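# Load a blank into the vise and tidy parts

## Task

Put one plain gray aluminum blank flat on the two loose low bars inside the open vise, keeping both bars standing. The blank's long side must sit tight against the fixed jaw, which is the end block without hoses. Its short end must touch the work stop, the short rod between the jaws. Place every finished part flat in the black outfeed tray with its pocket facing up. Every other blank, aluminum or brass, must finish fully on the infeed plate, the plate with short pins. None may lie on another blank or rest on a pin. Each blank must end either in its starting orientation from the plate or flipped over.

## Robot and tools

Robot: two Franka FR3 arms, left_arm and right_arm, each with a Robotiq 140 two-finger gripper and a wrist camera. The fingers of left_arm can fold at a hinge. Only a grip in the outer quarter of its pads, near the fingertips, is reliably firm. A grip nearer the palm may be loose, may squeeze too hard, or may let go. A fingertip pushed against a surface folds easily, unless the fingers are fully shut. right_arm's fingers are rigid.

Frames: the scene frame has its origin at table height, midway between the arms. +z is up, +x points out over the table, and left_arm is on the +y side. Calibrated bases in the scene frame: left_arm at (+0.008, +0.343, +0.030) m, right_arm at (+0.048, -0.439, +0.030) m, each turned only slightly about z. Each arm's reported hand pose and its wrist camera pose are given in that arm's own base frame. cam_high and the table use the scene frame. end_effector_position is the point between the closed pads. Fingers point along the gripper's +z axis and close along its y axis.

The row: every motion uses rows of 20 numbers, each in [-1, 1]. The first 10 are for left_arm and the next 10 for right_arm. In each block come seven joint values in this order: elbow, waist, upper arm roll, shoulder, wrist pitch, forearm roll, wrist roll. After them come the gripper position, force_limit and speed.

The joint values are offsets, not poses. They are measured from the arm's Joint targets as they stood when the action or move began. Scale: 1.0 means 1.427 rad for the waist, shoulder, upper arm roll and elbow, 3.044 rad for the forearm roll, 2.596 rad for the wrist pitch and 3.91 rad for the wrist roll. Sending 0 for every joint re-commands the current targets. Sending the same nonzero offset again moves the arm further.

Stated joint ranges (rad): waist ±2.901, shoulder ±1.836, upper arm roll ±2.901, elbow -3.077 to -0.117, forearm roll ±2.876, wrist pitch 0.440 to 4.622, wrist roll ±3.051. An action asking a joint to go more than 0.018 rad past its end is refused. Passing an end while moving causes a torque fault, so stay about 0.05 rad inside.

Gripper numbers are absolute commands, not offsets. position: +1 is fully open (140 mm), about -0.8 is where the pads meet, and -1 closes until blocked. force_limit ranges from -1 (soft, about 14 N) to +1 (about 58 N). speed ranges from -1 (about 30 mm/s) to +1 (250 mm/s), and a faster close grips much harder. To leave a gripper unchanged, resend its last three numbers.

Tools:
- execute_actions(actions, cameras): actions is a list of actions. Each action is up to 15 rows, one per 1/30 s step, and the last row is held until 15 steps are done. An empty list just reports state.
- move(target, speed, blend, blocking, cameras): target is one row or up to 15 rows. Every row is an offset from the same starting Joint targets. speed is the top speed in rad/s of the joint that has farthest to go, from 0.01 to 2 (default 0.5), given as one value or one per target. blend is a corner-rounding radius in rad. With blocking=false the result comes back early while the move runs. Gripper numbers in later rows take effect only after the arms pause at that row. Moves do not avoid obstacles or the other arm.
- wait(seconds 0 to 10), stop(), clear_fault(arm).
- zoom_image(camera, region [x0, y0, x1, y1] in pixels, at most 504 by 504). Cameras are cam_high, cam_left_wrist and cam_right_wrist, each 896x504.
- read_manual gives only licence texts.
- finished_scene(scene) ends the scene and cannot be undone.

Results: Joint positions, velocities and targets are listed by arm in the joint order above, in rad and rad/s. Your next offsets count from Joint targets. Other lines:
- Joint torques and External joint torques, plus Flange force along the gripper axes; all are noisy.
- object_status: 0 moving, 1 blocked while opening, 2 holding something after a close (check for this), 3 reached the command or pads met.
- position_measured in counts: 3 is open, 139 is about 60 mm, 230 is pads closed.
- A move: line gives the ending: done, off_target, moving, held or fault.
- joint sent to its limit, joint command not followed, MOTOR HOT and fault lines.

To grip harder while object_status reads 2, raise force_limit and nudge position, for example from -1 to -0.98. To loosen a grip, open and close again slowly.

Avoid these:
- Outside force of 40 N on an arm, or too much joint torque: the arm stops until clear_fault.
- Joint overspeed.
- Holding loads or stretched poses for long, which overheats motors and locks the arm for 30 to 60 s or more.
- Contact between the two arms.
- Dropping or flinging parts, releasing a part that is still moving, or slamming into things.
- Squeezing hard on a part that still rests on something.
- Knocking over the vise bars or letting anything fall off the table.

Parts may be jostled briefly by outside pushes. Time spent thinking also passes in the scene.

Each tool is called after "Request:" as a command line: name --argument value for each argument, lists and objects as JSON in quotes; but a table of rows of numbers goes row by row, as --pt "numbers of a row", without its own name.

## Session

I'll start by looking at the current state of the scene.

Request:
execute_actions --actions '[]'

Scene clock: 0.00 s.
left_arm: end_effector_position=(+0.1773, -0.2225, +0.2984) position_measured=3 object_status=3 end_effector_quat_wxyz=(-0.304, -0.357, +0.865, -0.182) | right_arm: end_effector_position=(+0.4602, +0.5841, +0.3235) position_measured=3 object_status=3 end_effector_quat_wxyz=(-0.361, +0.915, -0.176, -0.039)
Joint names: [elbow, waist, upper arm roll, shoulder, wrist pitch, forearm roll, wrist roll]
Joint positions: left_arm=[-2.711 -0.571 0.324 -0.837 1.675 -0.458 0.514] | right_arm=[-1.901 0.775 0.008 0.132 2.481 0.795 -0.941]
Joint velocities: within noise
Joint torques (N m): no reading
External joint torques (N m): no reading
Flange force (N): no reading
Joint targets: left_arm=[-2.711 -0.571 0.324 -0.837 1.675 -0.458 0.514] | right_arm=[-1.901 0.775 0.008 0.132 2.481 0.795 -0.941]
Tool commands: left_gripper/position=+1.0 left_gripper/force_limit=+1.0 left_gripper/speed=+1.0 right_gripper/position=+1.0 right_gripper/force_limit=+1.0 right_gripper/speed=+1.0

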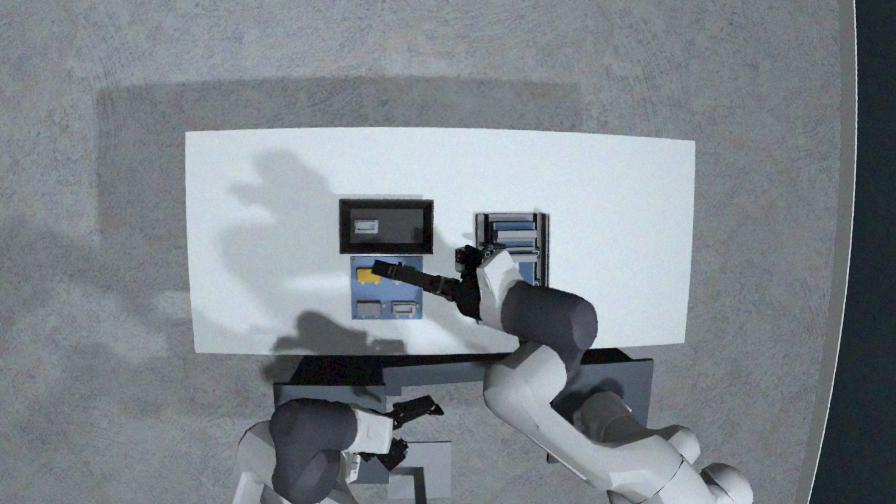

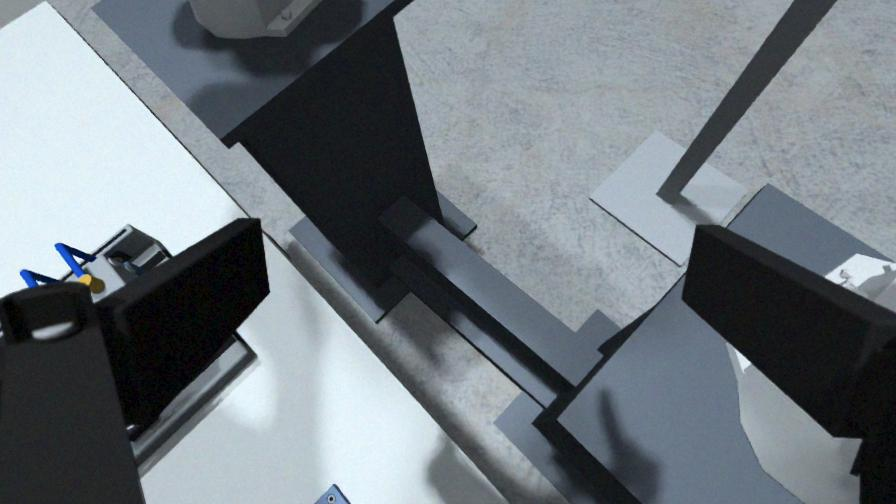

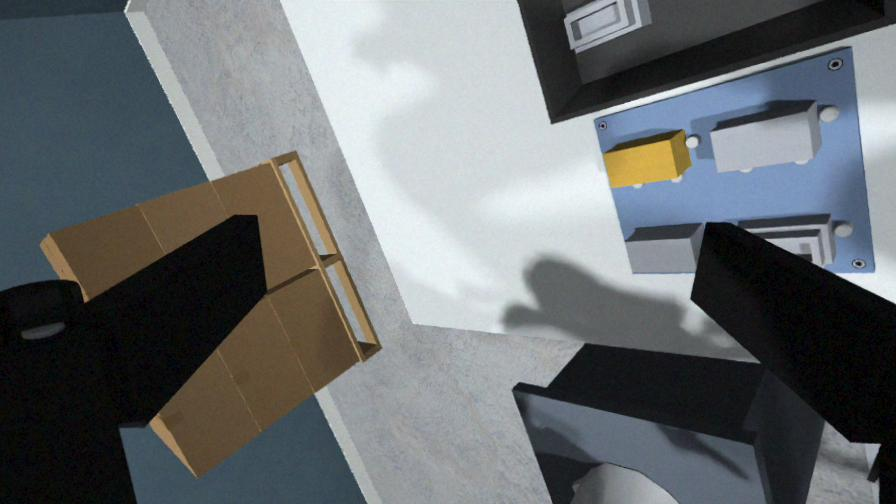

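Request:
zoom_image --camera "cam_high" --region '[330, 190, 450, 330]'

Request:
zoom_image --camera "cam_high" --region '[450, 190, 570, 330]'

Request:
zoom_image --camera "cam_right_wrist" --region '[540, 0, 896, 290]'

Request:
zoom_image --camera "cam_left_wrist" --region '[0, 180, 350, 504]'

Scaled by 3.600 from the camera's 896x504 image, which has a finer 1280x720 frame.

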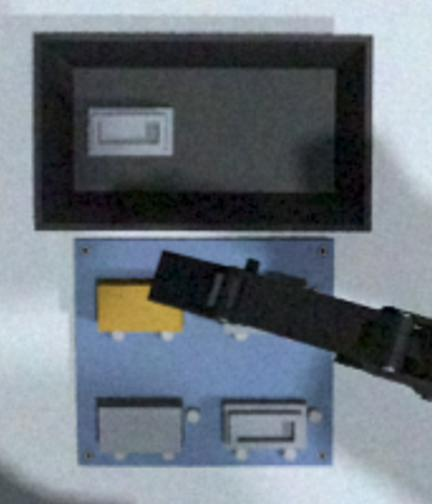

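Scaled by 3.600 from the camera's 896x504 image, which has a finer 1280x720 frame.

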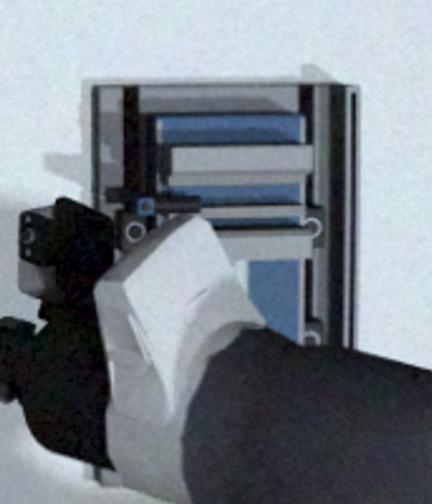

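Scaled by 1.416 from the camera's 896x504 image, which has a finer 1280x720 frame.

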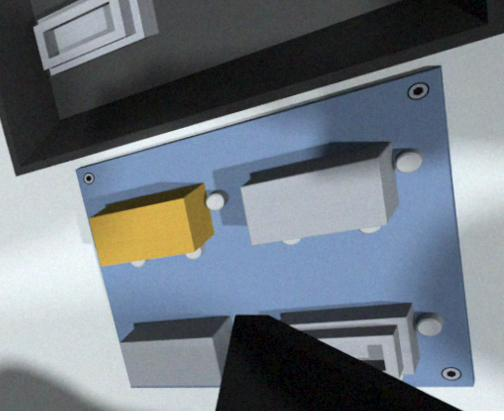

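Scaled by 1.440 from the camera's 896x504 image, which has a finer 1280x720 frame.

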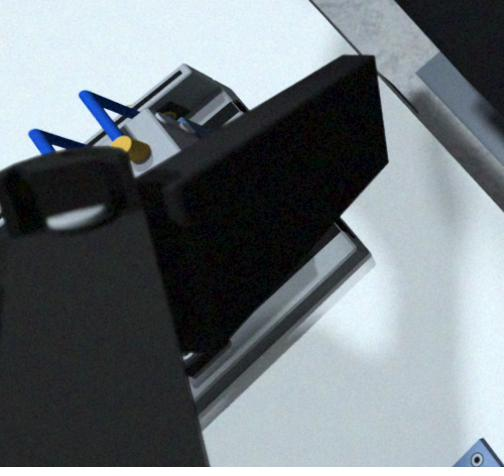

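Request:
move --target '[0,0,0,0,0,0,0,1,1,1,0,-0.9,0,0,0,0,0,1,1,1]' --speed 0.9

Scene clock: 39.60 s.
left_arm: end_effector_position=(+0.1773, -0.2225, +0.2984) position_measured=3 object_status=3 end_effector_quat_wxyz=(-0.304, -0.357, +0.865, -0.182) | right_arm: end_effector_position=(+0.6898, -0.2778, +0.3236) position_measured=3 object_status=3 end_effector_quat_wxyz=(+0.312, -0.626, +0.690, -0.186)
Joint names: [elbow, waist, upper arm roll, shoulder, wrist pitch, forearm roll, wrist roll]
Joint positions: left_arm=[-2.711 -0.571 0.324 -0.837 1.675 -0.458 0.514] | right_arm=[-1.901 -0.51 0.006 0.132 2.482 0.795 -0.941]
Joint velocities: within noise
Joint torques (N m): left_arm=[23.47 0.59 -3.79 -3.26 1.4 -0.69 -0.05] | right_arm=[27.03 -0.29 0.88 -37.31 2.48 0.2 -0.12]
External joint torques (N m): left_arm=[0.17 0.6 1.04 -0.28 0.12 0.15 -0.06] | right_arm=[1.37 -0.14 0.95 0.77 -0.06 0.05 -0.05]
Flange force (N): left_arm=[-1.6 1.8 -1.6] | right_arm=[3.4 -5.7 3.3]
Joint targets: left_arm=[-2.711 -0.571 0.324 -0.837 1.675 -0.458 0.514] | right_arm=[-1.901 -0.509 0.008 0.132 2.481 0.795 -0.941]
move: done
camera_calibration:
cam_left_wrist: T_world_to_cam=[[-0.72617, 0.680593, -0.0973204, 0.316222], [0.662717, 0.655254, -0.362558, 0.1446], [-0.182985, -0.327775, -0.926866, 0.378953], [0, 0, 0, 1]] pos_world=[0.203144, -0.185757, 0.434439]
cam_right_wrist: T_world_to_cam=[[-0.74284, 0.130693, -0.656589, 0.770646], [-0.224698, 0.875195, 0.428421, 0.263653], [0.630635, 0.465783, -0.620763, 0.0307706], [0, 0, 0, 1]] pos_world=[0.612304, -0.345798, 0.412144]

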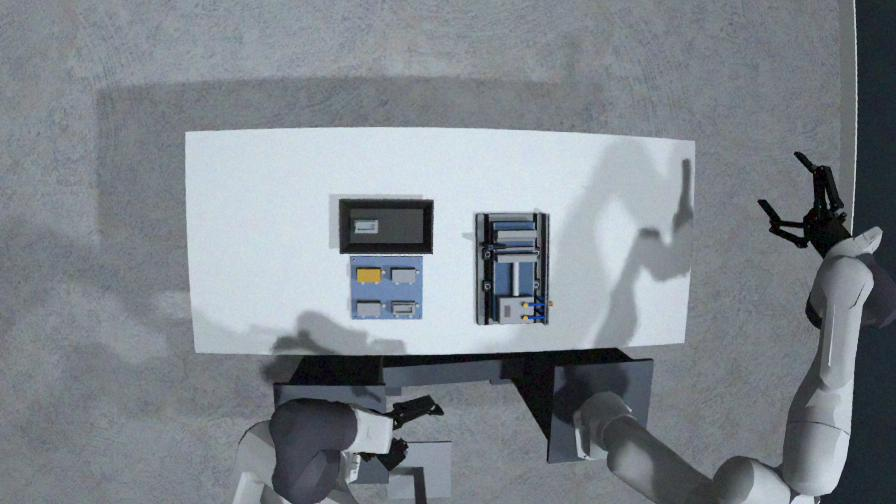

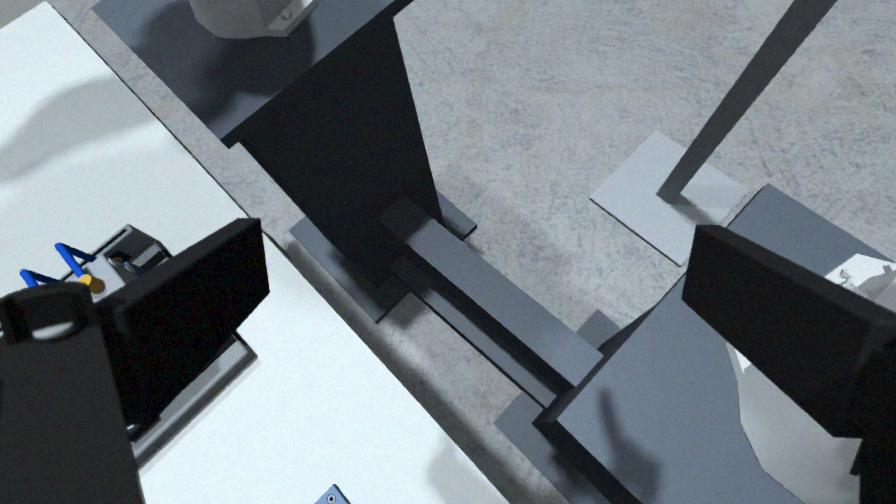

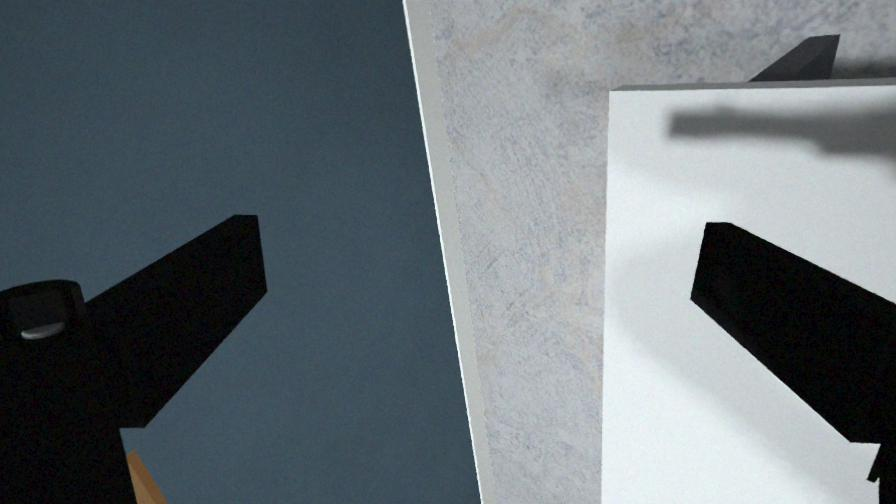

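Request:
zoom_image --camera "cam_high" --region '[460, 200, 566, 336]'

Request:
zoom_image --camera "cam_high" --region '[470, 204, 556, 270]'

Request:
zoom_image --camera "cam_high" --region '[344, 250, 430, 326]'

Request:
zoom_image --camera "cam_high" --region '[334, 192, 440, 262]'

Scaled by 3.706 from the camera's 896x504 image, which has a finer 1280x720 frame.

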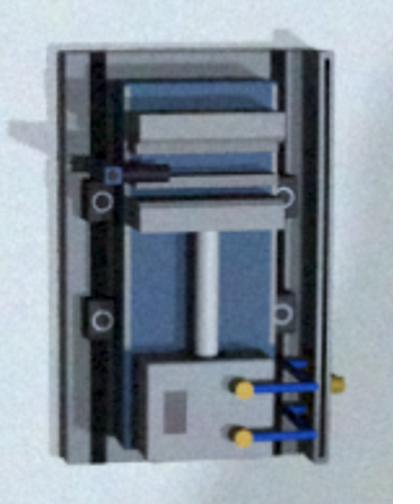

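Scaled by 5.860 from the camera's 896x504 image, which has a finer 1280x720 frame.

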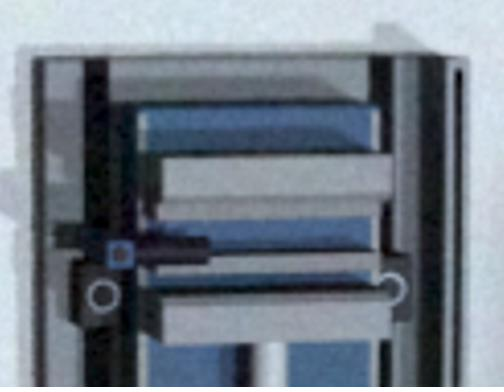

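Scaled by 5.860 from the camera's 896x504 image, which has a finer 1280x720 frame.

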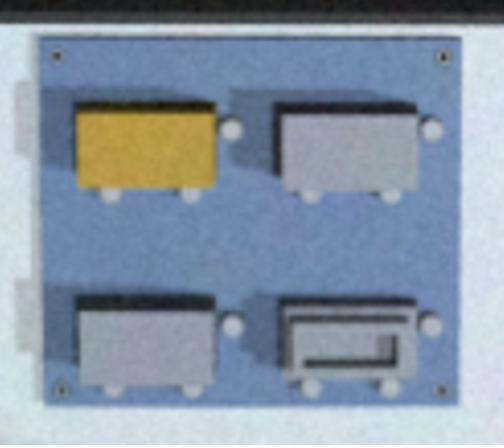

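Scaled by 4.755 from the camera's 896x504 image, which has a finer 1280x720 frame.

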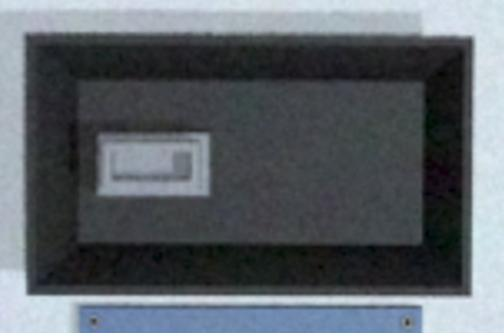

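Request:
move --target '[0,0,0,0,0,0,0,1,1,1,0.2470,0.6598,-0.0056,0.1127,-0.2464,-0.2612,-0.0505,1,1,1]' --speed 0.8

Scene clock: 111.97 s.
left_arm: end_effector_position=(+0.1773, -0.2225, +0.2984) position_measured=3 object_status=3 end_effector_quat_wxyz=(-0.304, -0.357, +0.865, -0.182) | right_arm: end_effector_position=(+0.5908, +0.2744, +0.2711) position_measured=3 object_status=3 end_effector_quat_wxyz=(-0.003, +1.000, -0.002, +0.002)
Joint names: [elbow, waist, upper arm roll, shoulder, wrist pitch, forearm roll, wrist roll]
Joint positions: left_arm=[-2.711 -0.571 0.324 -0.837 1.675 -0.458 0.514] | right_arm=[-1.55 0.433 0.001 0.291 1.846 0.003 -1.133]
Joint velocities: left_arm=[within noise] | right_arm=[0 0 0 -0.001 0 0 -0.006]
Joint torques (N m): left_arm=[23.48 0.61 -3.77 -3.19 1.4 -0.67 -0.02] | right_arm=[26.74 -0.36 0.98 -41.32 2.34 0.44 -0.22]
External joint torques (N m): left_arm=[0.16 0.62 1.08 -0.19 0.12 0.17 -0.03] | right_arm=[1.68 -0.51 0.58 1.26 -0.35 -0.38 -0.22]
Flange force (N): left_arm=[-1.9 1.6 -1.7] | right_arm=[12.2 -5.2 -4.3]
Joint targets: left_arm=[-2.711 -0.571 0.324 -0.837 1.675 -0.458 0.514] | right_arm=[-1.548 0.432 0.000 0.292 1.841 0.000 -1.138]
move: done
camera_calibration:
cam_left_wrist: T_world_to_cam=[[-0.72617, 0.680593, -0.0973182, 0.316221], [0.662717, 0.655254, -0.362559, 0.144601], [-0.182987, -0.327774, -0.926866, 0.378952], [0, 0, 0, 1]] pos_world=[0.203144, -0.185757, 0.434438]
cam_right_wrist: T_world_to_cam=[[0.0124559, -0.999845, -0.0124501, 0.279839], [-0.939087, -0.0159738, 0.343308, 0.470185], [-0.343453, 0.00741549, -0.939141, 0.59103], [0, 0, 0, 1]] pos_world=[0.64105, 0.282923, 0.397126]

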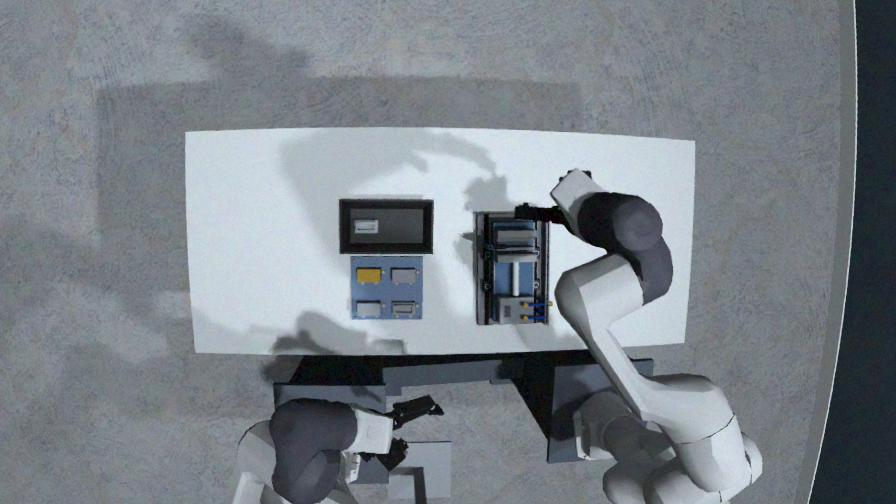

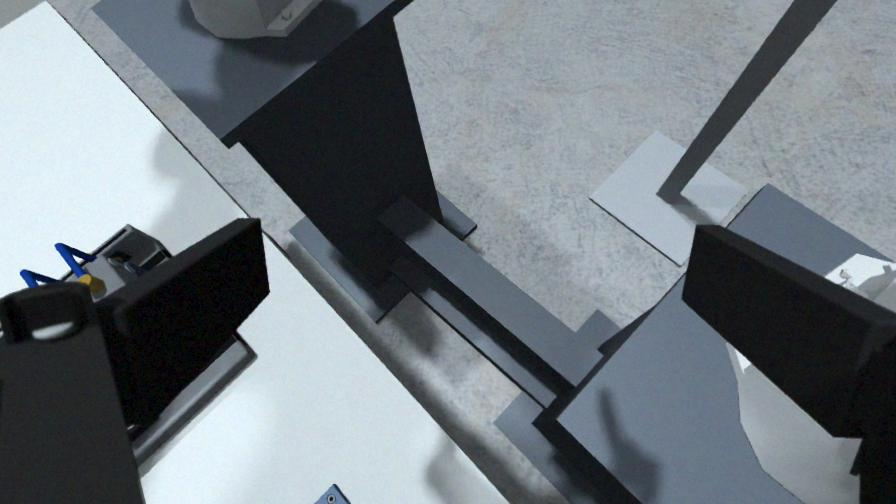

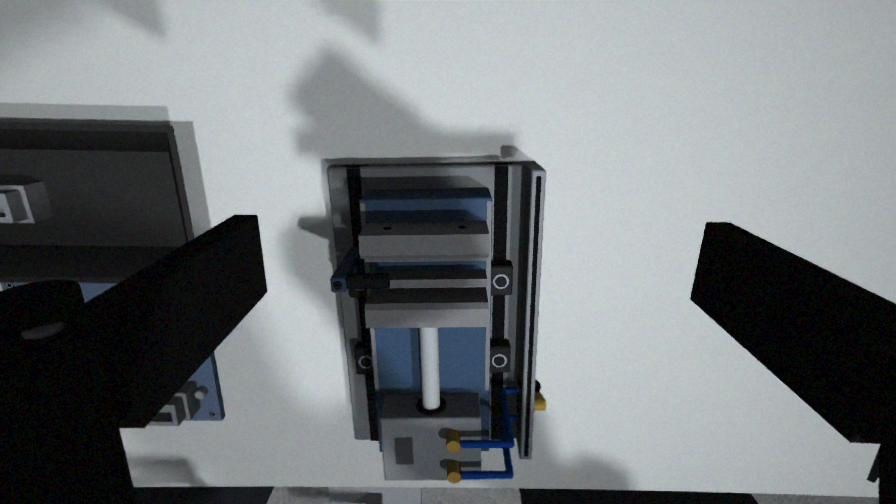

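Request:
zoom_image --camera "cam_right_wrist" --region '[310, 150, 560, 350]'

Request:
zoom_image --camera "cam_right_wrist" --region '[330, 200, 530, 330]'

Scaled by 2.016 from the camera's 896x504 image, which has a finer 1280x720 frame.

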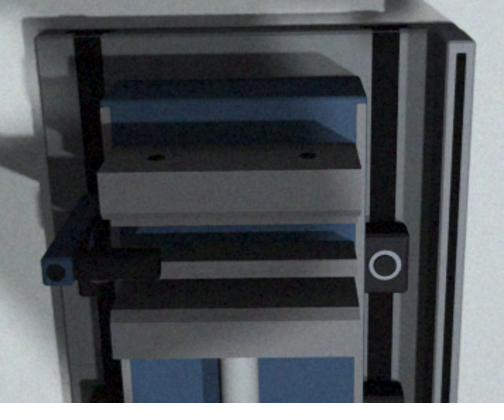

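Scaled by 2.520 from the camera's 896x504 image, which has a finer 1280x720 frame.

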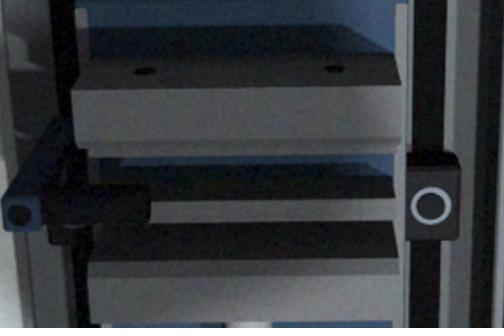

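Request:
move --target '[0,0,0,0,0,0,0,1,1,1,-0.3852,0.1437,0,-0.3020,0.0453,0,0.8557,1,1,1]' --speed 1.5 --cameras '["cam_right_wrist"]'

Request:
zoom_image --camera "cam_right_wrist" --region '[340, 100, 640, 330]'

Scene clock: 154.73 s.
left_arm: end_effector_position=(+0.1773, -0.2225, +0.2984) position_measured=3 object_status=3 end_effector_quat_wxyz=(-0.304, -0.357, +0.865, -0.182) | right_arm: end_effector_position=(+0.4114, +0.3044, +0.2693) position_measured=3 object_status=3 end_effector_quat_wxyz=(-0.002, -0.001, +1.000, +0.000)
Joint names: [elbow, waist, upper arm roll, shoulder, wrist pitch, forearm roll, wrist roll]
Joint positions: left_arm=[-2.711 -0.571 0.324 -0.837 1.675 -0.458 0.514] | right_arm=[-2.096 0.635 0 -0.137 1.955 0.003 2.203]
Joint velocities: left_arm=[within noise] | right_arm=[0 0 0.001 0 0 0.001 0.006]
Joint torques (N m): left_arm=[23.47 0.64 -3.81 -3.24 1.39 -0.67 -0.04] | right_arm=[25.72 0.1 0.55 -27.7 2.65 0.49 0.08]
External joint torques (N m): left_arm=[0.15 0.63 0.99 -0.25 0.1 0.17 -0.05] | right_arm=[1.11 0.02 0.59 -0.09 0.2 -0.33 0.08]
Flange force (N): left_arm=[-1.6 1.8 -1.6] | right_arm=[-2.3 2.6 -1.8]
Joint targets: left_arm=[-2.711 -0.571 0.324 -0.837 1.675 -0.458 0.514] | right_arm=[-2.098 0.637 0.000 -0.139 1.959 0.000 2.208]
move: done
camera_calibration:
cam_right_wrist: T_world_to_cam=[[-0.0196744, 0.999775, -0.00792504, -0.284653], [0.939482, 0.0211985, 0.341941, -0.480985], [0.342032, -0.00071793, -0.939688, 0.248128], [0, 0, 0, 1]] pos_world=[0.361408, 0.294963, 0.395376]
Images, in order (width x height): cam_right_wrist 896x504.

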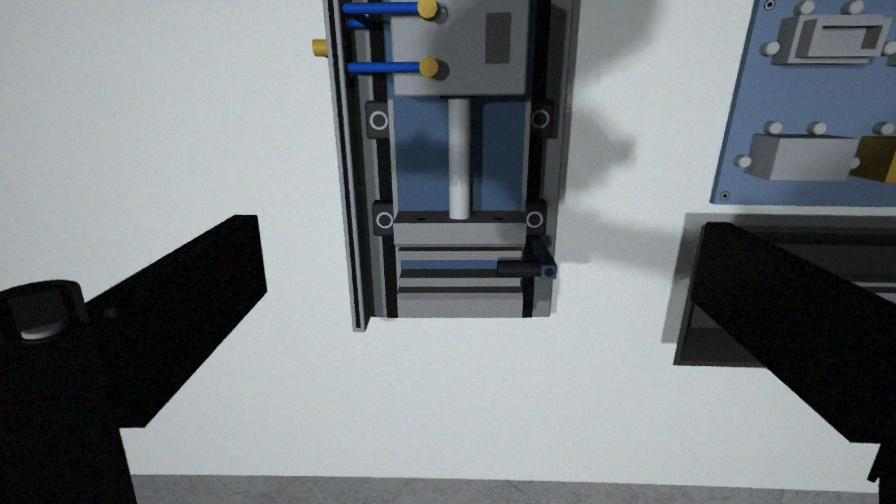

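Scaled by 1.680 from the camera's 896x504 image, which has a finer 1280x720 frame.

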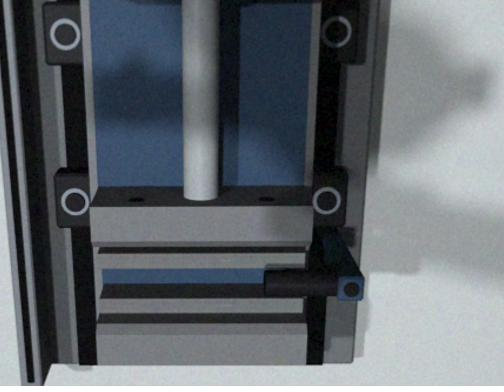

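Request:
zoom_image --camera "cam_right_wrist" --region '[380, 200, 570, 330]'

Scaled by 2.653 from the camera's 896x504 image, which has a finer 1280x720 frame.

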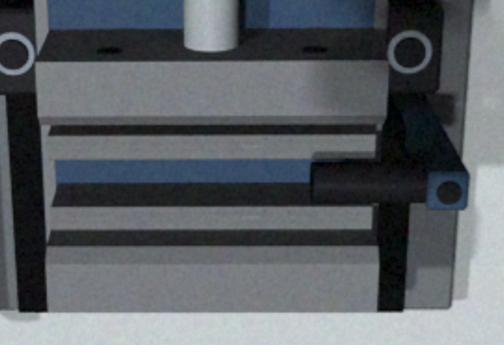

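Request:
move --target '[0,0,0,0,0,0,0,1,1,1,0.5647,0.2245,0,0.5021,-0.0344,0,-1.0,1,1,1]' --speed 1.5 --cameras '[]'

Request:
move --target '[0,0,0,0,0,0,0,1,1,1,0,0,0,0,0,0,-0.1234,1,1,1]' --speed 1.0

Request:
zoom_image --camera "cam_right_wrist" --region '[250, 0, 720, 330]'

Scene clock: 232.63 s.
left_arm: end_effector_position=(+0.1773, -0.2225, +0.2984) position_measured=3 object_status=3 end_effector_quat_wxyz=(-0.304, -0.357, +0.865, -0.182) | right_arm: end_effector_position=(+0.4155, +0.5902, +0.2002) position_measured=3 object_status=3 end_effector_quat_wxyz=(-0.002, +0.857, +0.515, +0.001)
Joint names: [elbow, waist, upper arm roll, shoulder, wrist pitch, forearm roll, wrist roll]
Joint positions: left_arm=[-2.711 -0.571 0.324 -0.837 1.675 -0.458 0.514] | right_arm=[-1.294 0.956 0 0.577 1.874 0.003 -1.698]
Joint velocities: left_arm=[within noise] | right_arm=[-0.001 -0.002 0 0 0 0.001 -0.006]
Joint torques (N m): left_arm=[23.45 0.63 -3.81 -3.2 1.4 -0.68 -0.02] | right_arm=[26.66 -0.3 1.33 -49.62 2.36 0.57 -0.29]
External joint torques (N m): left_arm=[0.12 0.63 1.01 -0.22 0.12 0.16 -0.03] | right_arm=[1.7 -0.54 0.61 0.87 -0.3 -0.29 -0.29]
Flange force (N): left_arm=[-1.8 1.8 -1.5] | right_arm=[15.5 2.8 -3.7]
Joint targets: left_arm=[-2.711 -0.571 0.324 -0.837 1.675 -0.458 0.514] | right_arm=[-1.292 0.957 0.000 0.578 1.870 0.000 -1.702]
move: done
No camera images: "cameras" was empty.

Scene clock: 234.73 s.
left_arm: end_effector_position=(+0.1773, -0.2225, +0.2984) position_measured=3 object_status=3 end_effector_quat_wxyz=(-0.304, -0.357, +0.865, -0.182) | right_arm: end_effector_position=(+0.4155, +0.5902, +0.2002) position_measured=3 object_status=3 end_effector_quat_wxyz=(-0.002, +0.709, +0.705, +0.001)
Joint names: [elbow, waist, upper arm roll, shoulder, wrist pitch, forearm roll, wrist roll]
Joint positions: left_arm=[-2.711 -0.571 0.324 -0.837 1.675 -0.458 0.514] | right_arm=[-1.293 0.956 0 0.577 1.874 0.003 -2.18]
Joint velocities: left_arm=[within noise] | right_arm=[0.001 0 0 0.001 -0.001 -0.001 -0.005]
Joint torques (N m): left_arm=[23.49 0.61 -3.8 -3.19 1.4 -0.68 -0.02] | right_arm=[26.53 -0.27 1.35 -49.56 2.37 0.62 -0.21]
External joint torques (N m): left_arm=[0.21 0.6 1 -0.26 0.11 0.16 -0.03] | right_arm=[1.62 -0.24 0.79 0.91 -0.25 -0.27 -0.21]
Flange force (N): left_arm=[-1.6 1.7 -1.7] | right_arm=[12.4 9.0 -3.4]
Joint targets: left_arm=[-2.711 -0.571 0.324 -0.837 1.675 -0.458 0.514] | right_arm=[-1.292 0.957 0.000 0.578 1.870 0.000 -2.185]
move: done
camera_calibration:
cam_left_wrist: T_world_to_cam=[[-0.726169, 0.680594, -0.097312, 0.316217], [0.662715, 0.655254, -0.362562, 0.144602], [-0.182993, -0.327771, -0.926865, 0.378951], [0, 0, 0, 1]] pos_world=[0.203142, -0.185757, 0.434435]
cam_right_wrist: T_world_to_cam=[[0.999907, 0.0113405, -0.00760982, -0.411149], [0.0132613, -0.939411, 0.342536, 0.48448], [-0.00326421, -0.342605, -0.939474, 0.5272], [0, 0, 0, 1]] pos_world=[0.406407, 0.64041, 0.32621]

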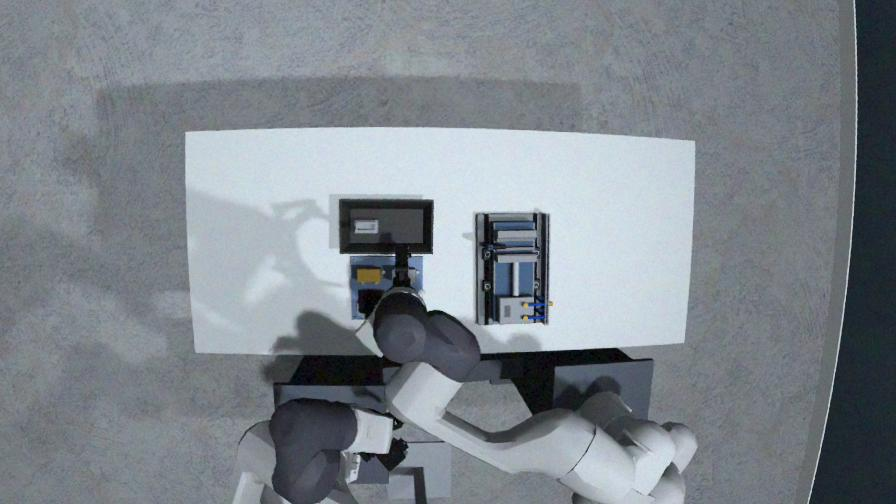

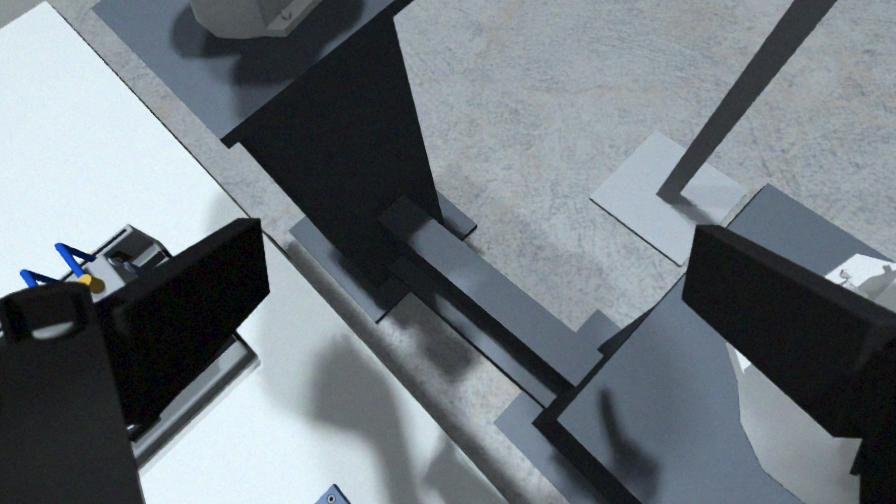

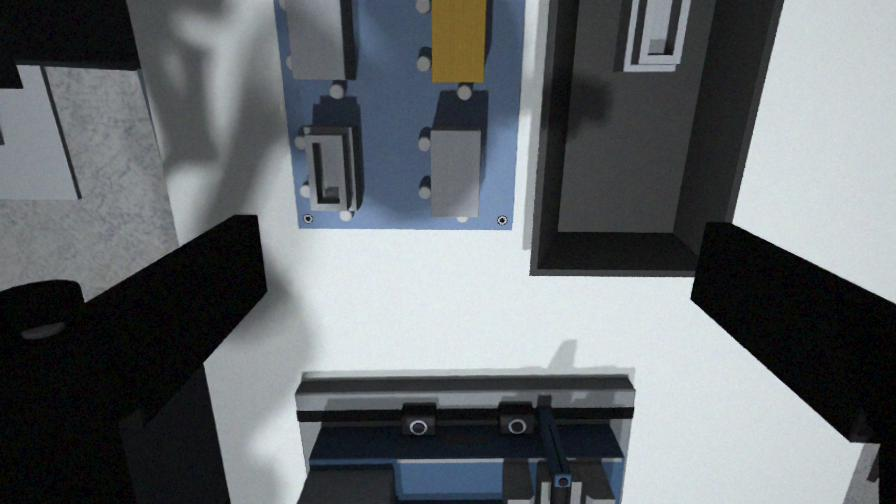

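Scaled by 1.072 from the camera's 896x504 image, which has a finer 1280x720 frame.

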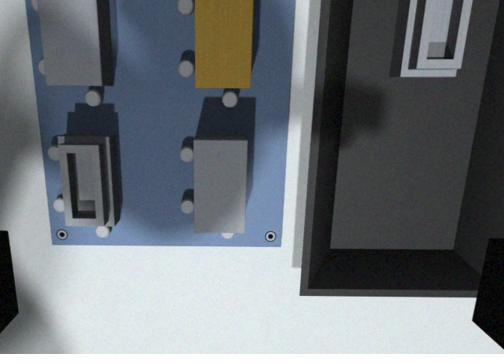

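Request:
zoom_image --camera "cam_right_wrist" --region '[400, 90, 530, 240]'

Request:
zoom_image --camera "cam_right_wrist" --region '[280, 90, 400, 240]'

Scaled by 3.360 from the camera's 896x504 image, which has a finer 1280x720 frame.

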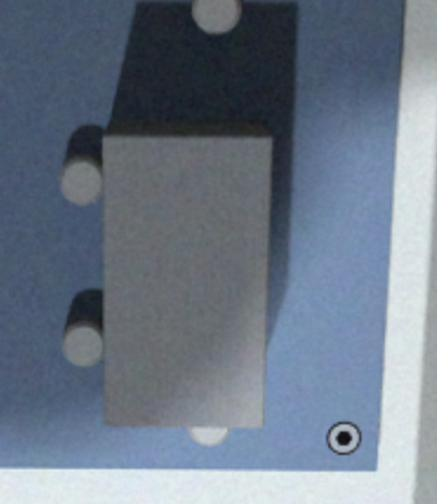

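Scaled by 3.360 from the camera's 896x504 image, which has a finer 1280x720 frame.

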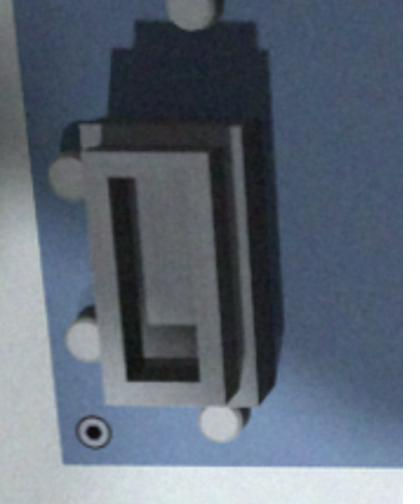

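Request:
move --target '[0,0,0,0,0,0,0,1,1,1,-0.13152,-0.00103,0,0.03081,0.08923,0,-0.00027,-0.09,-0.5,-0.3]' --speed 0.4 --cameras '["cam_high","cam_right_wrist"]'

Request:
zoom_image --camera "cam_right_wrist" --region '[340, 100, 590, 340]'

Scene clock: 268.23 s.
left_arm: end_effector_position=(+0.1773, -0.2225, +0.2984) position_measured=3 object_status=3 end_effector_quat_wxyz=(-0.304, -0.357, +0.865, -0.182) | right_arm: end_effector_position=(+0.4091, +0.5810, +0.0993) position_measured=140 object_status=3 end_effector_quat_wxyz=(-0.001, +0.708, +0.706, -0.003)
Joint names: [elbow, waist, upper arm roll, shoulder, wrist pitch, forearm roll, wrist roll]
Joint positions: left_arm=[-2.711 -0.571 0.324 -0.837 1.675 -0.458 0.514] | right_arm=[-1.479 0.956 0 0.623 2.096 0.003 -2.183]
Joint velocities: left_arm=[within noise] | right_arm=[0 0 0.001 0 0.003 -0.001 -0.003]
Joint torques (N m): left_arm=[23.47 0.58 -3.78 -3.19 1.39 -0.69 -0.03] | right_arm=[25.48 -0.33 1.4 -50.57 2.88 0.53 -0.17]
External joint torques (N m): left_arm=[0.16 0.54 1.02 -0.24 0.1 0.15 -0.04] | right_arm=[1.37 -0.26 0.83 0.19 0.29 -0.27 -0.17]
Flange force (N): left_arm=[-1.7 1.6 -1.6] | right_arm=[6.2 4.7 -0.3]
Joint targets: left_arm=[-2.711 -0.571 0.324 -0.837 1.675 -0.458 0.514] | right_arm=[-1.480 0.956 0.000 0.622 2.101 0.000 -2.186]
move: done
camera_calibration:
cam_right_wrist: T_world_to_cam=[[0.99983, 0.0135519, -0.0124857, -0.406213], [0.0170598, -0.936884, 0.349224, 0.506786], [-0.00696503, -0.349377, -0.936956, 0.434381], [0, 0, 0, 1]] pos_world=[0.400524, 0.632068, 0.224943]
Images, in order (width x height): cam_high 896x504, cam_right_wrist 896x504.

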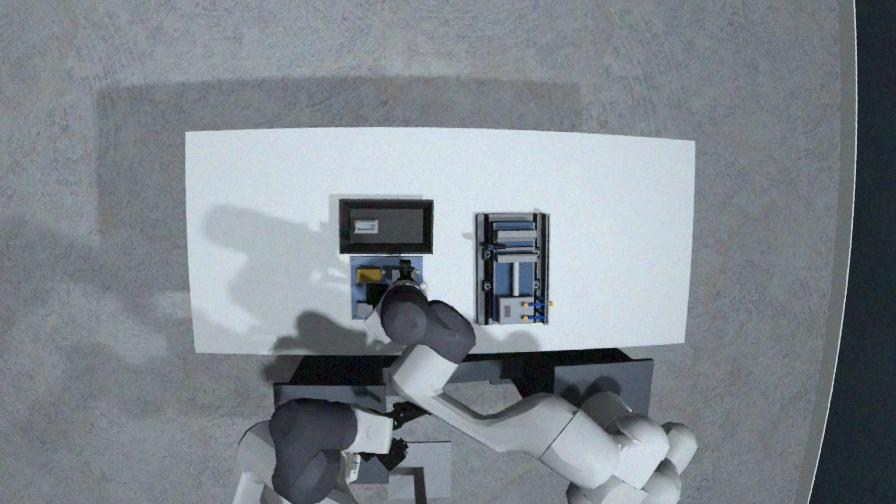

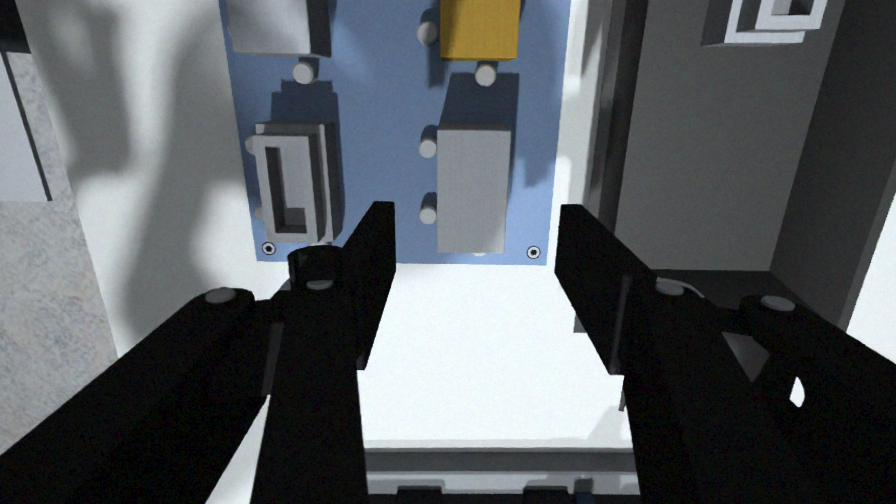

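Scaled by 2.016 from the camera's 896x504 image, which has a finer 1280x720 frame.

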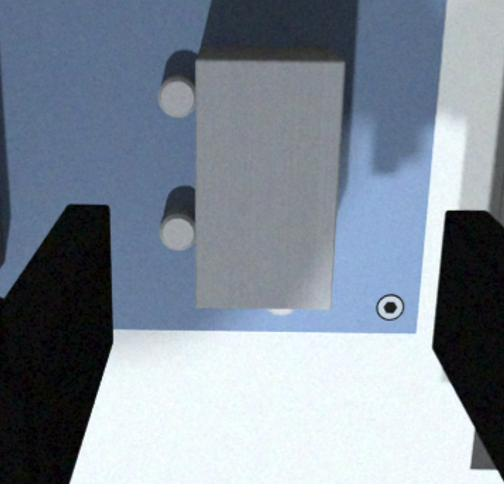

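Request:
move --target '[0,0,0,0,0,0,0,1,1,1,-0.0610,0.0012,0,0.0255,0.0441,0,0,-1,-1,-0.5]' --speed 0.3 --cameras '["cam_right_wrist"]'

Scene clock: 304.77 s.
left_arm: end_effector_position=(+0.1773, -0.2225, +0.2984) position_measured=3 object_status=3 end_effector_quat_wxyz=(-0.304, -0.357, +0.865, -0.182) | right_arm: end_effector_position=(+0.4027, +0.5703, +0.0462) position_measured=232 object_status=3 end_effector_quat_wxyz=(+0.000, +0.708, +0.706, -0.006)
Joint names: [elbow, waist, upper arm roll, shoulder, wrist pitch, forearm roll, wrist roll]
Joint positions: left_arm=[-2.711 -0.571 0.324 -0.837 1.675 -0.458 0.514] | right_arm=[-1.565 0.956 -0.001 0.657 2.211 0.002 -2.183]
Joint velocities: left_arm=[within noise] | right_arm=[0 0 0 0 0.004 -0.001 0.001]
Joint torques (N m): left_arm=[23.49 0.59 -3.82 -3.24 1.39 -0.68 0.01] | right_arm=[24.35 -0.07 1.5 -49.62 2.78 0.71 -0.28]
External joint torques (N m): left_arm=[0.2 0.58 1 -0.27 0.11 0.16 0] | right_arm=[1.11 0.08 0.99 1.07 0.21 -0.03 -0.28]
Flange force (N): left_arm=[-1.7 1.7 -1.6] | right_arm=[7.2 5.1 1.5]
Joint targets: left_arm=[-2.711 -0.571 0.324 -0.837 1.675 -0.458 0.514] | right_arm=[-1.567 0.957 0.000 0.658 2.216 0.000 -2.186]
move: done
camera_calibration:
cam_right_wrist: T_world_to_cam=[[0.999804, 0.013222, -0.0147677, -0.400025], [0.0175994, -0.934901, 0.354472, 0.513777], [-0.0091195, -0.354662, -0.93495, 0.384671], [0, 0, 0, 1]] pos_world=[0.394412, 0.622048, 0.171622]
Images, in order (width x height): cam_right_wrist 896x504.

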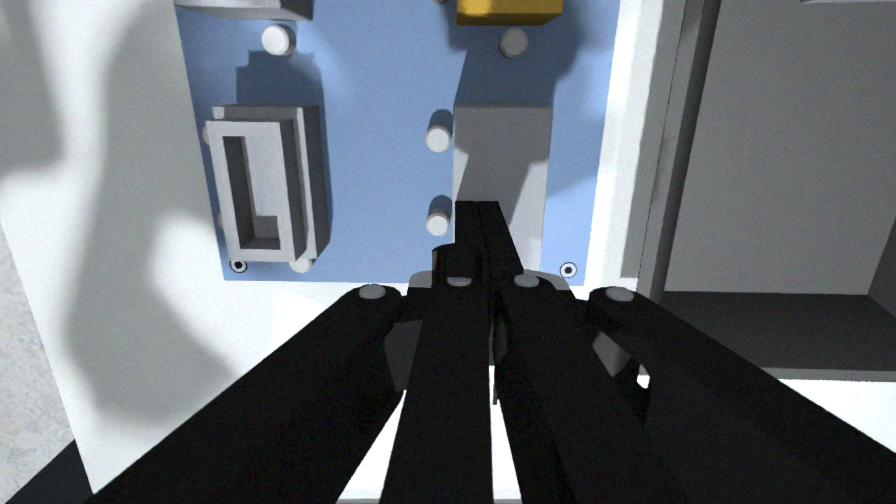

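Request:
execute_actions --actions '[[[0,0,0,0,0,0,0,1,1,1,-0.0002,0,0,0.00103,0.00067,0,0,-1,-1,-0.5]],[[0,0,0,0,0,0,0,1,1,1,-0.0002,0,0,0.00103,0.00067,0,0,-1,-1,-0.5]],[[0,0,0,0,0,0,0,1,1,1,-0.0002,0,0,0.00103,0.00067,0,0,-1,-1,-0.5]],[[0,0,0,0,0,0,0,1,1,1,-0.0002,0,0,0.00103,0.00067,0,0,-1,-1,-0.5]]]' --cameras '["cam_right_wrist"]'

Scene clock: 321.30 s.
left_arm: end_effector_position=(+0.1773, -0.2225, +0.2984) position_measured=3 object_status=3 end_effector_quat_wxyz=(-0.304, -0.357, +0.865, -0.182) | right_arm: end_effector_position=(+0.4036, +0.5715, +0.0458) position_measured=232 object_status=3 end_effector_quat_wxyz=(+0.000, +0.708, +0.706, -0.003)
Joint names: [elbow, waist, upper arm roll, shoulder, wrist pitch, forearm roll, wrist roll]
Joint positions: left_arm=[-2.711 -0.571 0.324 -0.837 1.675 -0.458 0.514] | right_arm=[-1.566 0.956 -0.001 0.658 2.217 0.002 -2.183]
Joint velocities: within noise
Joint torques (N m): left_arm=[23.48 0.6 -3.81 -3.24 1.4 -0.67 -0.02] | right_arm=[23.48 -0.08 1.64 -46.96 3 0.73 -0.3]
External joint torques (N m): left_arm=[0.18 0.61 1.03 -0.25 0.12 0.17 -0.03] | right_arm=[0.2 -0.28 0.86 3.82 0.4 -0.01 -0.3]
External joint torques at the end of the 1st action: left_arm=[0.17 0.57 1.03 -0.2 0.11 0.17 -0.06] | right_arm=[0.83 0.2 0.91 2.03 0.3 -0.02 -0.26]
External joint torques at the end of the 2nd action: left_arm=[0.2 0.58 1.01 -0.24 0.11 0.16 -0.04] | right_arm=[1.05 0.01 1.04 2.32 0.43 -0.01 -0.22]
External joint torques at the end of the 3rd action: left_arm=[0.23 0.58 1.02 -0.32 0.13 0.16 -0.04] | right_arm=[0.53 -0.15 0.91 3.19 0.33 -0.01 -0.19]
Flange force (N): left_arm=[-1.7 1.8 -1.6] | right_arm=[9.5 7.4 6.2]
Flange force at the end of the 1st action (N): left_arm=[-1.7 1.6 -1.6] | right_arm=[8.3 5.8 3.2]
Flange force at the end of the 2nd action (N): left_arm=[-1.7 1.6 -1.7] | right_arm=[9.7 6.9 3.8]
Flange force at the end of the 3rd action (N): left_arm=[-1.6 1.8 -1.7] | right_arm=[9.7 7.1 5.0]
Joint targets: left_arm=[-2.711 -0.571 0.324 -0.837 1.675 -0.458 0.514] | right_arm=[-1.568 0.957 0.000 0.664 2.223 0.000 -2.186]
Step readings (joint positions of left_arm | right_arm; steps 1 to 15: 1st action; 16 to 30: 2nd action; 31 to 45: 3rd action; 46 to 60: 4th action):
0: [-2.711 -0.571 0.324 -0.837 1.675 -0.458 0.514] | [-1.566 0.956 -0.001 0.657 2.212 0.002 -2.183]
1: [-2.711 -0.571 0.324 -0.837 1.675 -0.458 0.514] | [-1.566 0.956 -0.001 0.657 2.212 0.002 -2.183]
2: [-2.711 -0.571 0.324 -0.837 1.675 -0.458 0.514] | [-1.566 0.956 -0.001 0.657 2.212 0.002 -2.183]
4: [-2.711 -0.571 0.324 -0.837 1.675 -0.458 0.514] | [-1.566 0.956 -0.001 0.657 2.213 0.002 -2.183]
8: [-2.711 -0.571 0.324 -0.837 1.675 -0.458 0.514] | [-1.566 0.956 -0.001 0.657 2.213 0.002 -2.183]
15: [-2.711 -0.571 0.324 -0.837 1.675 -0.458 0.514] | [-1.566 0.956 -0.001 0.657 2.213 0.002 -2.183]
16: [-2.711 -0.571 0.324 -0.837 1.675 -0.458 0.514] | [-1.566 0.956 -0.001 0.657 2.213 0.002 -2.183]
17: [-2.711 -0.571 0.324 -0.837 1.675 -0.458 0.514] | [-1.566 0.956 -0.001 0.657 2.213 0.002 -2.183]
19: [-2.711 -0.571 0.324 -0.837 1.675 -0.458 0.514] | [-1.566 0.956 -0.001 0.657 2.213 0.002 -2.183]
23: [-2.711 -0.571 0.324 -0.837 1.675 -0.458 0.514] | [-1.566 0.956 -0.001 0.657 2.213 0.002 -2.183]
30: [-2.711 -0.571 0.324 -0.837 1.675 -0.458 0.514] | [-1.566 0.956 -0.001 0.657 2.214 0.002 -2.183]
31: [-2.711 -0.571 0.324 -0.837 1.675 -0.458 0.514] | [-1.566 0.956 -0.001 0.657 2.214 0.002 -2.183]
32: [-2.711 -0.571 0.324 -0.837 1.675 -0.458 0.514] | [-1.566 0.956 -0.001 0.657 2.214 0.002 -2.183]
34: [-2.711 -0.571 0.324 -0.837 1.675 -0.458 0.514] | [-1.566 0.956 -0.001 0.658 2.215 0.002 -2.183]
38: [-2.711 -0.571 0.324 -0.837 1.675 -0.458 0.514] | [-1.566 0.956 -0.001 0.658 2.215 0.002 -2.183]
45: [-2.711 -0.571 0.324 -0.837 1.675 -0.458 0.514] | [-1.566 0.956 -0.001 0.658 2.215 0.002 -2.183]
46: [-2.711 -0.571 0.324 -0.837 1.675 -0.458 0.514] | [-1.566 0.956 -0.001 0.658 2.215 0.002 -2.183]
47: [-2.711 -0.571 0.324 -0.837 1.675 -0.458 0.514] | [-1.566 0.956 -0.001 0.658 2.216 0.002 -2.183]
49: [-2.711 -0.571 0.324 -0.837 1.675 -0.458 0.514] | [-1.566 0.956 -0.001 0.658 2.216 0.002 -2.183]
53: [-2.711 -0.571 0.324 -0.837 1.675 -0.458 0.514] | [-1.566 0.956 -0.001 0.658 2.217 0.002 -2.183]
60: [-2.711 -0.571 0.324 -0.837 1.675 -0.458 0.514] | [-1.566 0.956 -0.001 0.658 2.217 0.002 -2.183]
camera_calibration:
cam_right_wrist: T_world_to_cam=[[0.99984, 0.0133406, -0.011916, -0.401143], [0.0166738, -0.936293, 0.350823, 0.516398], [-0.00647663, -0.350966, -0.936366, 0.381648], [0, 0, 0, 1]] pos_world=[0.39494, 0.622797, 0.171418]
Images, in order (width x height): cam_right_wrist 896x504.

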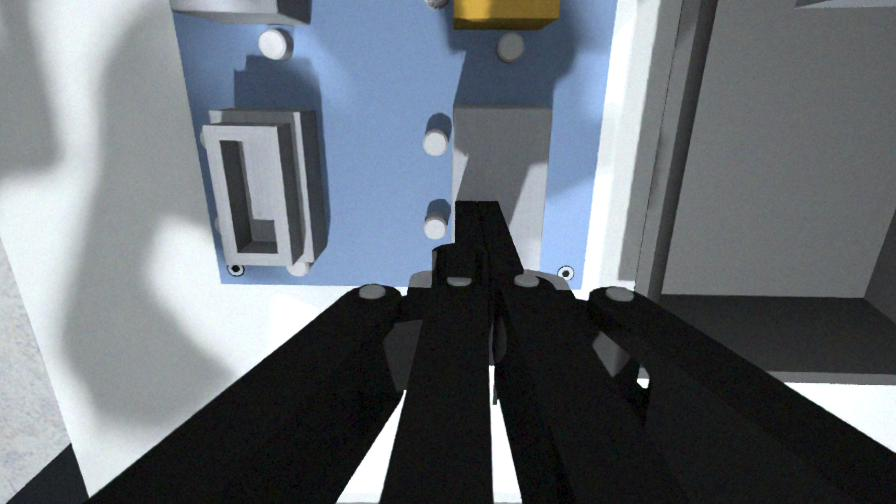

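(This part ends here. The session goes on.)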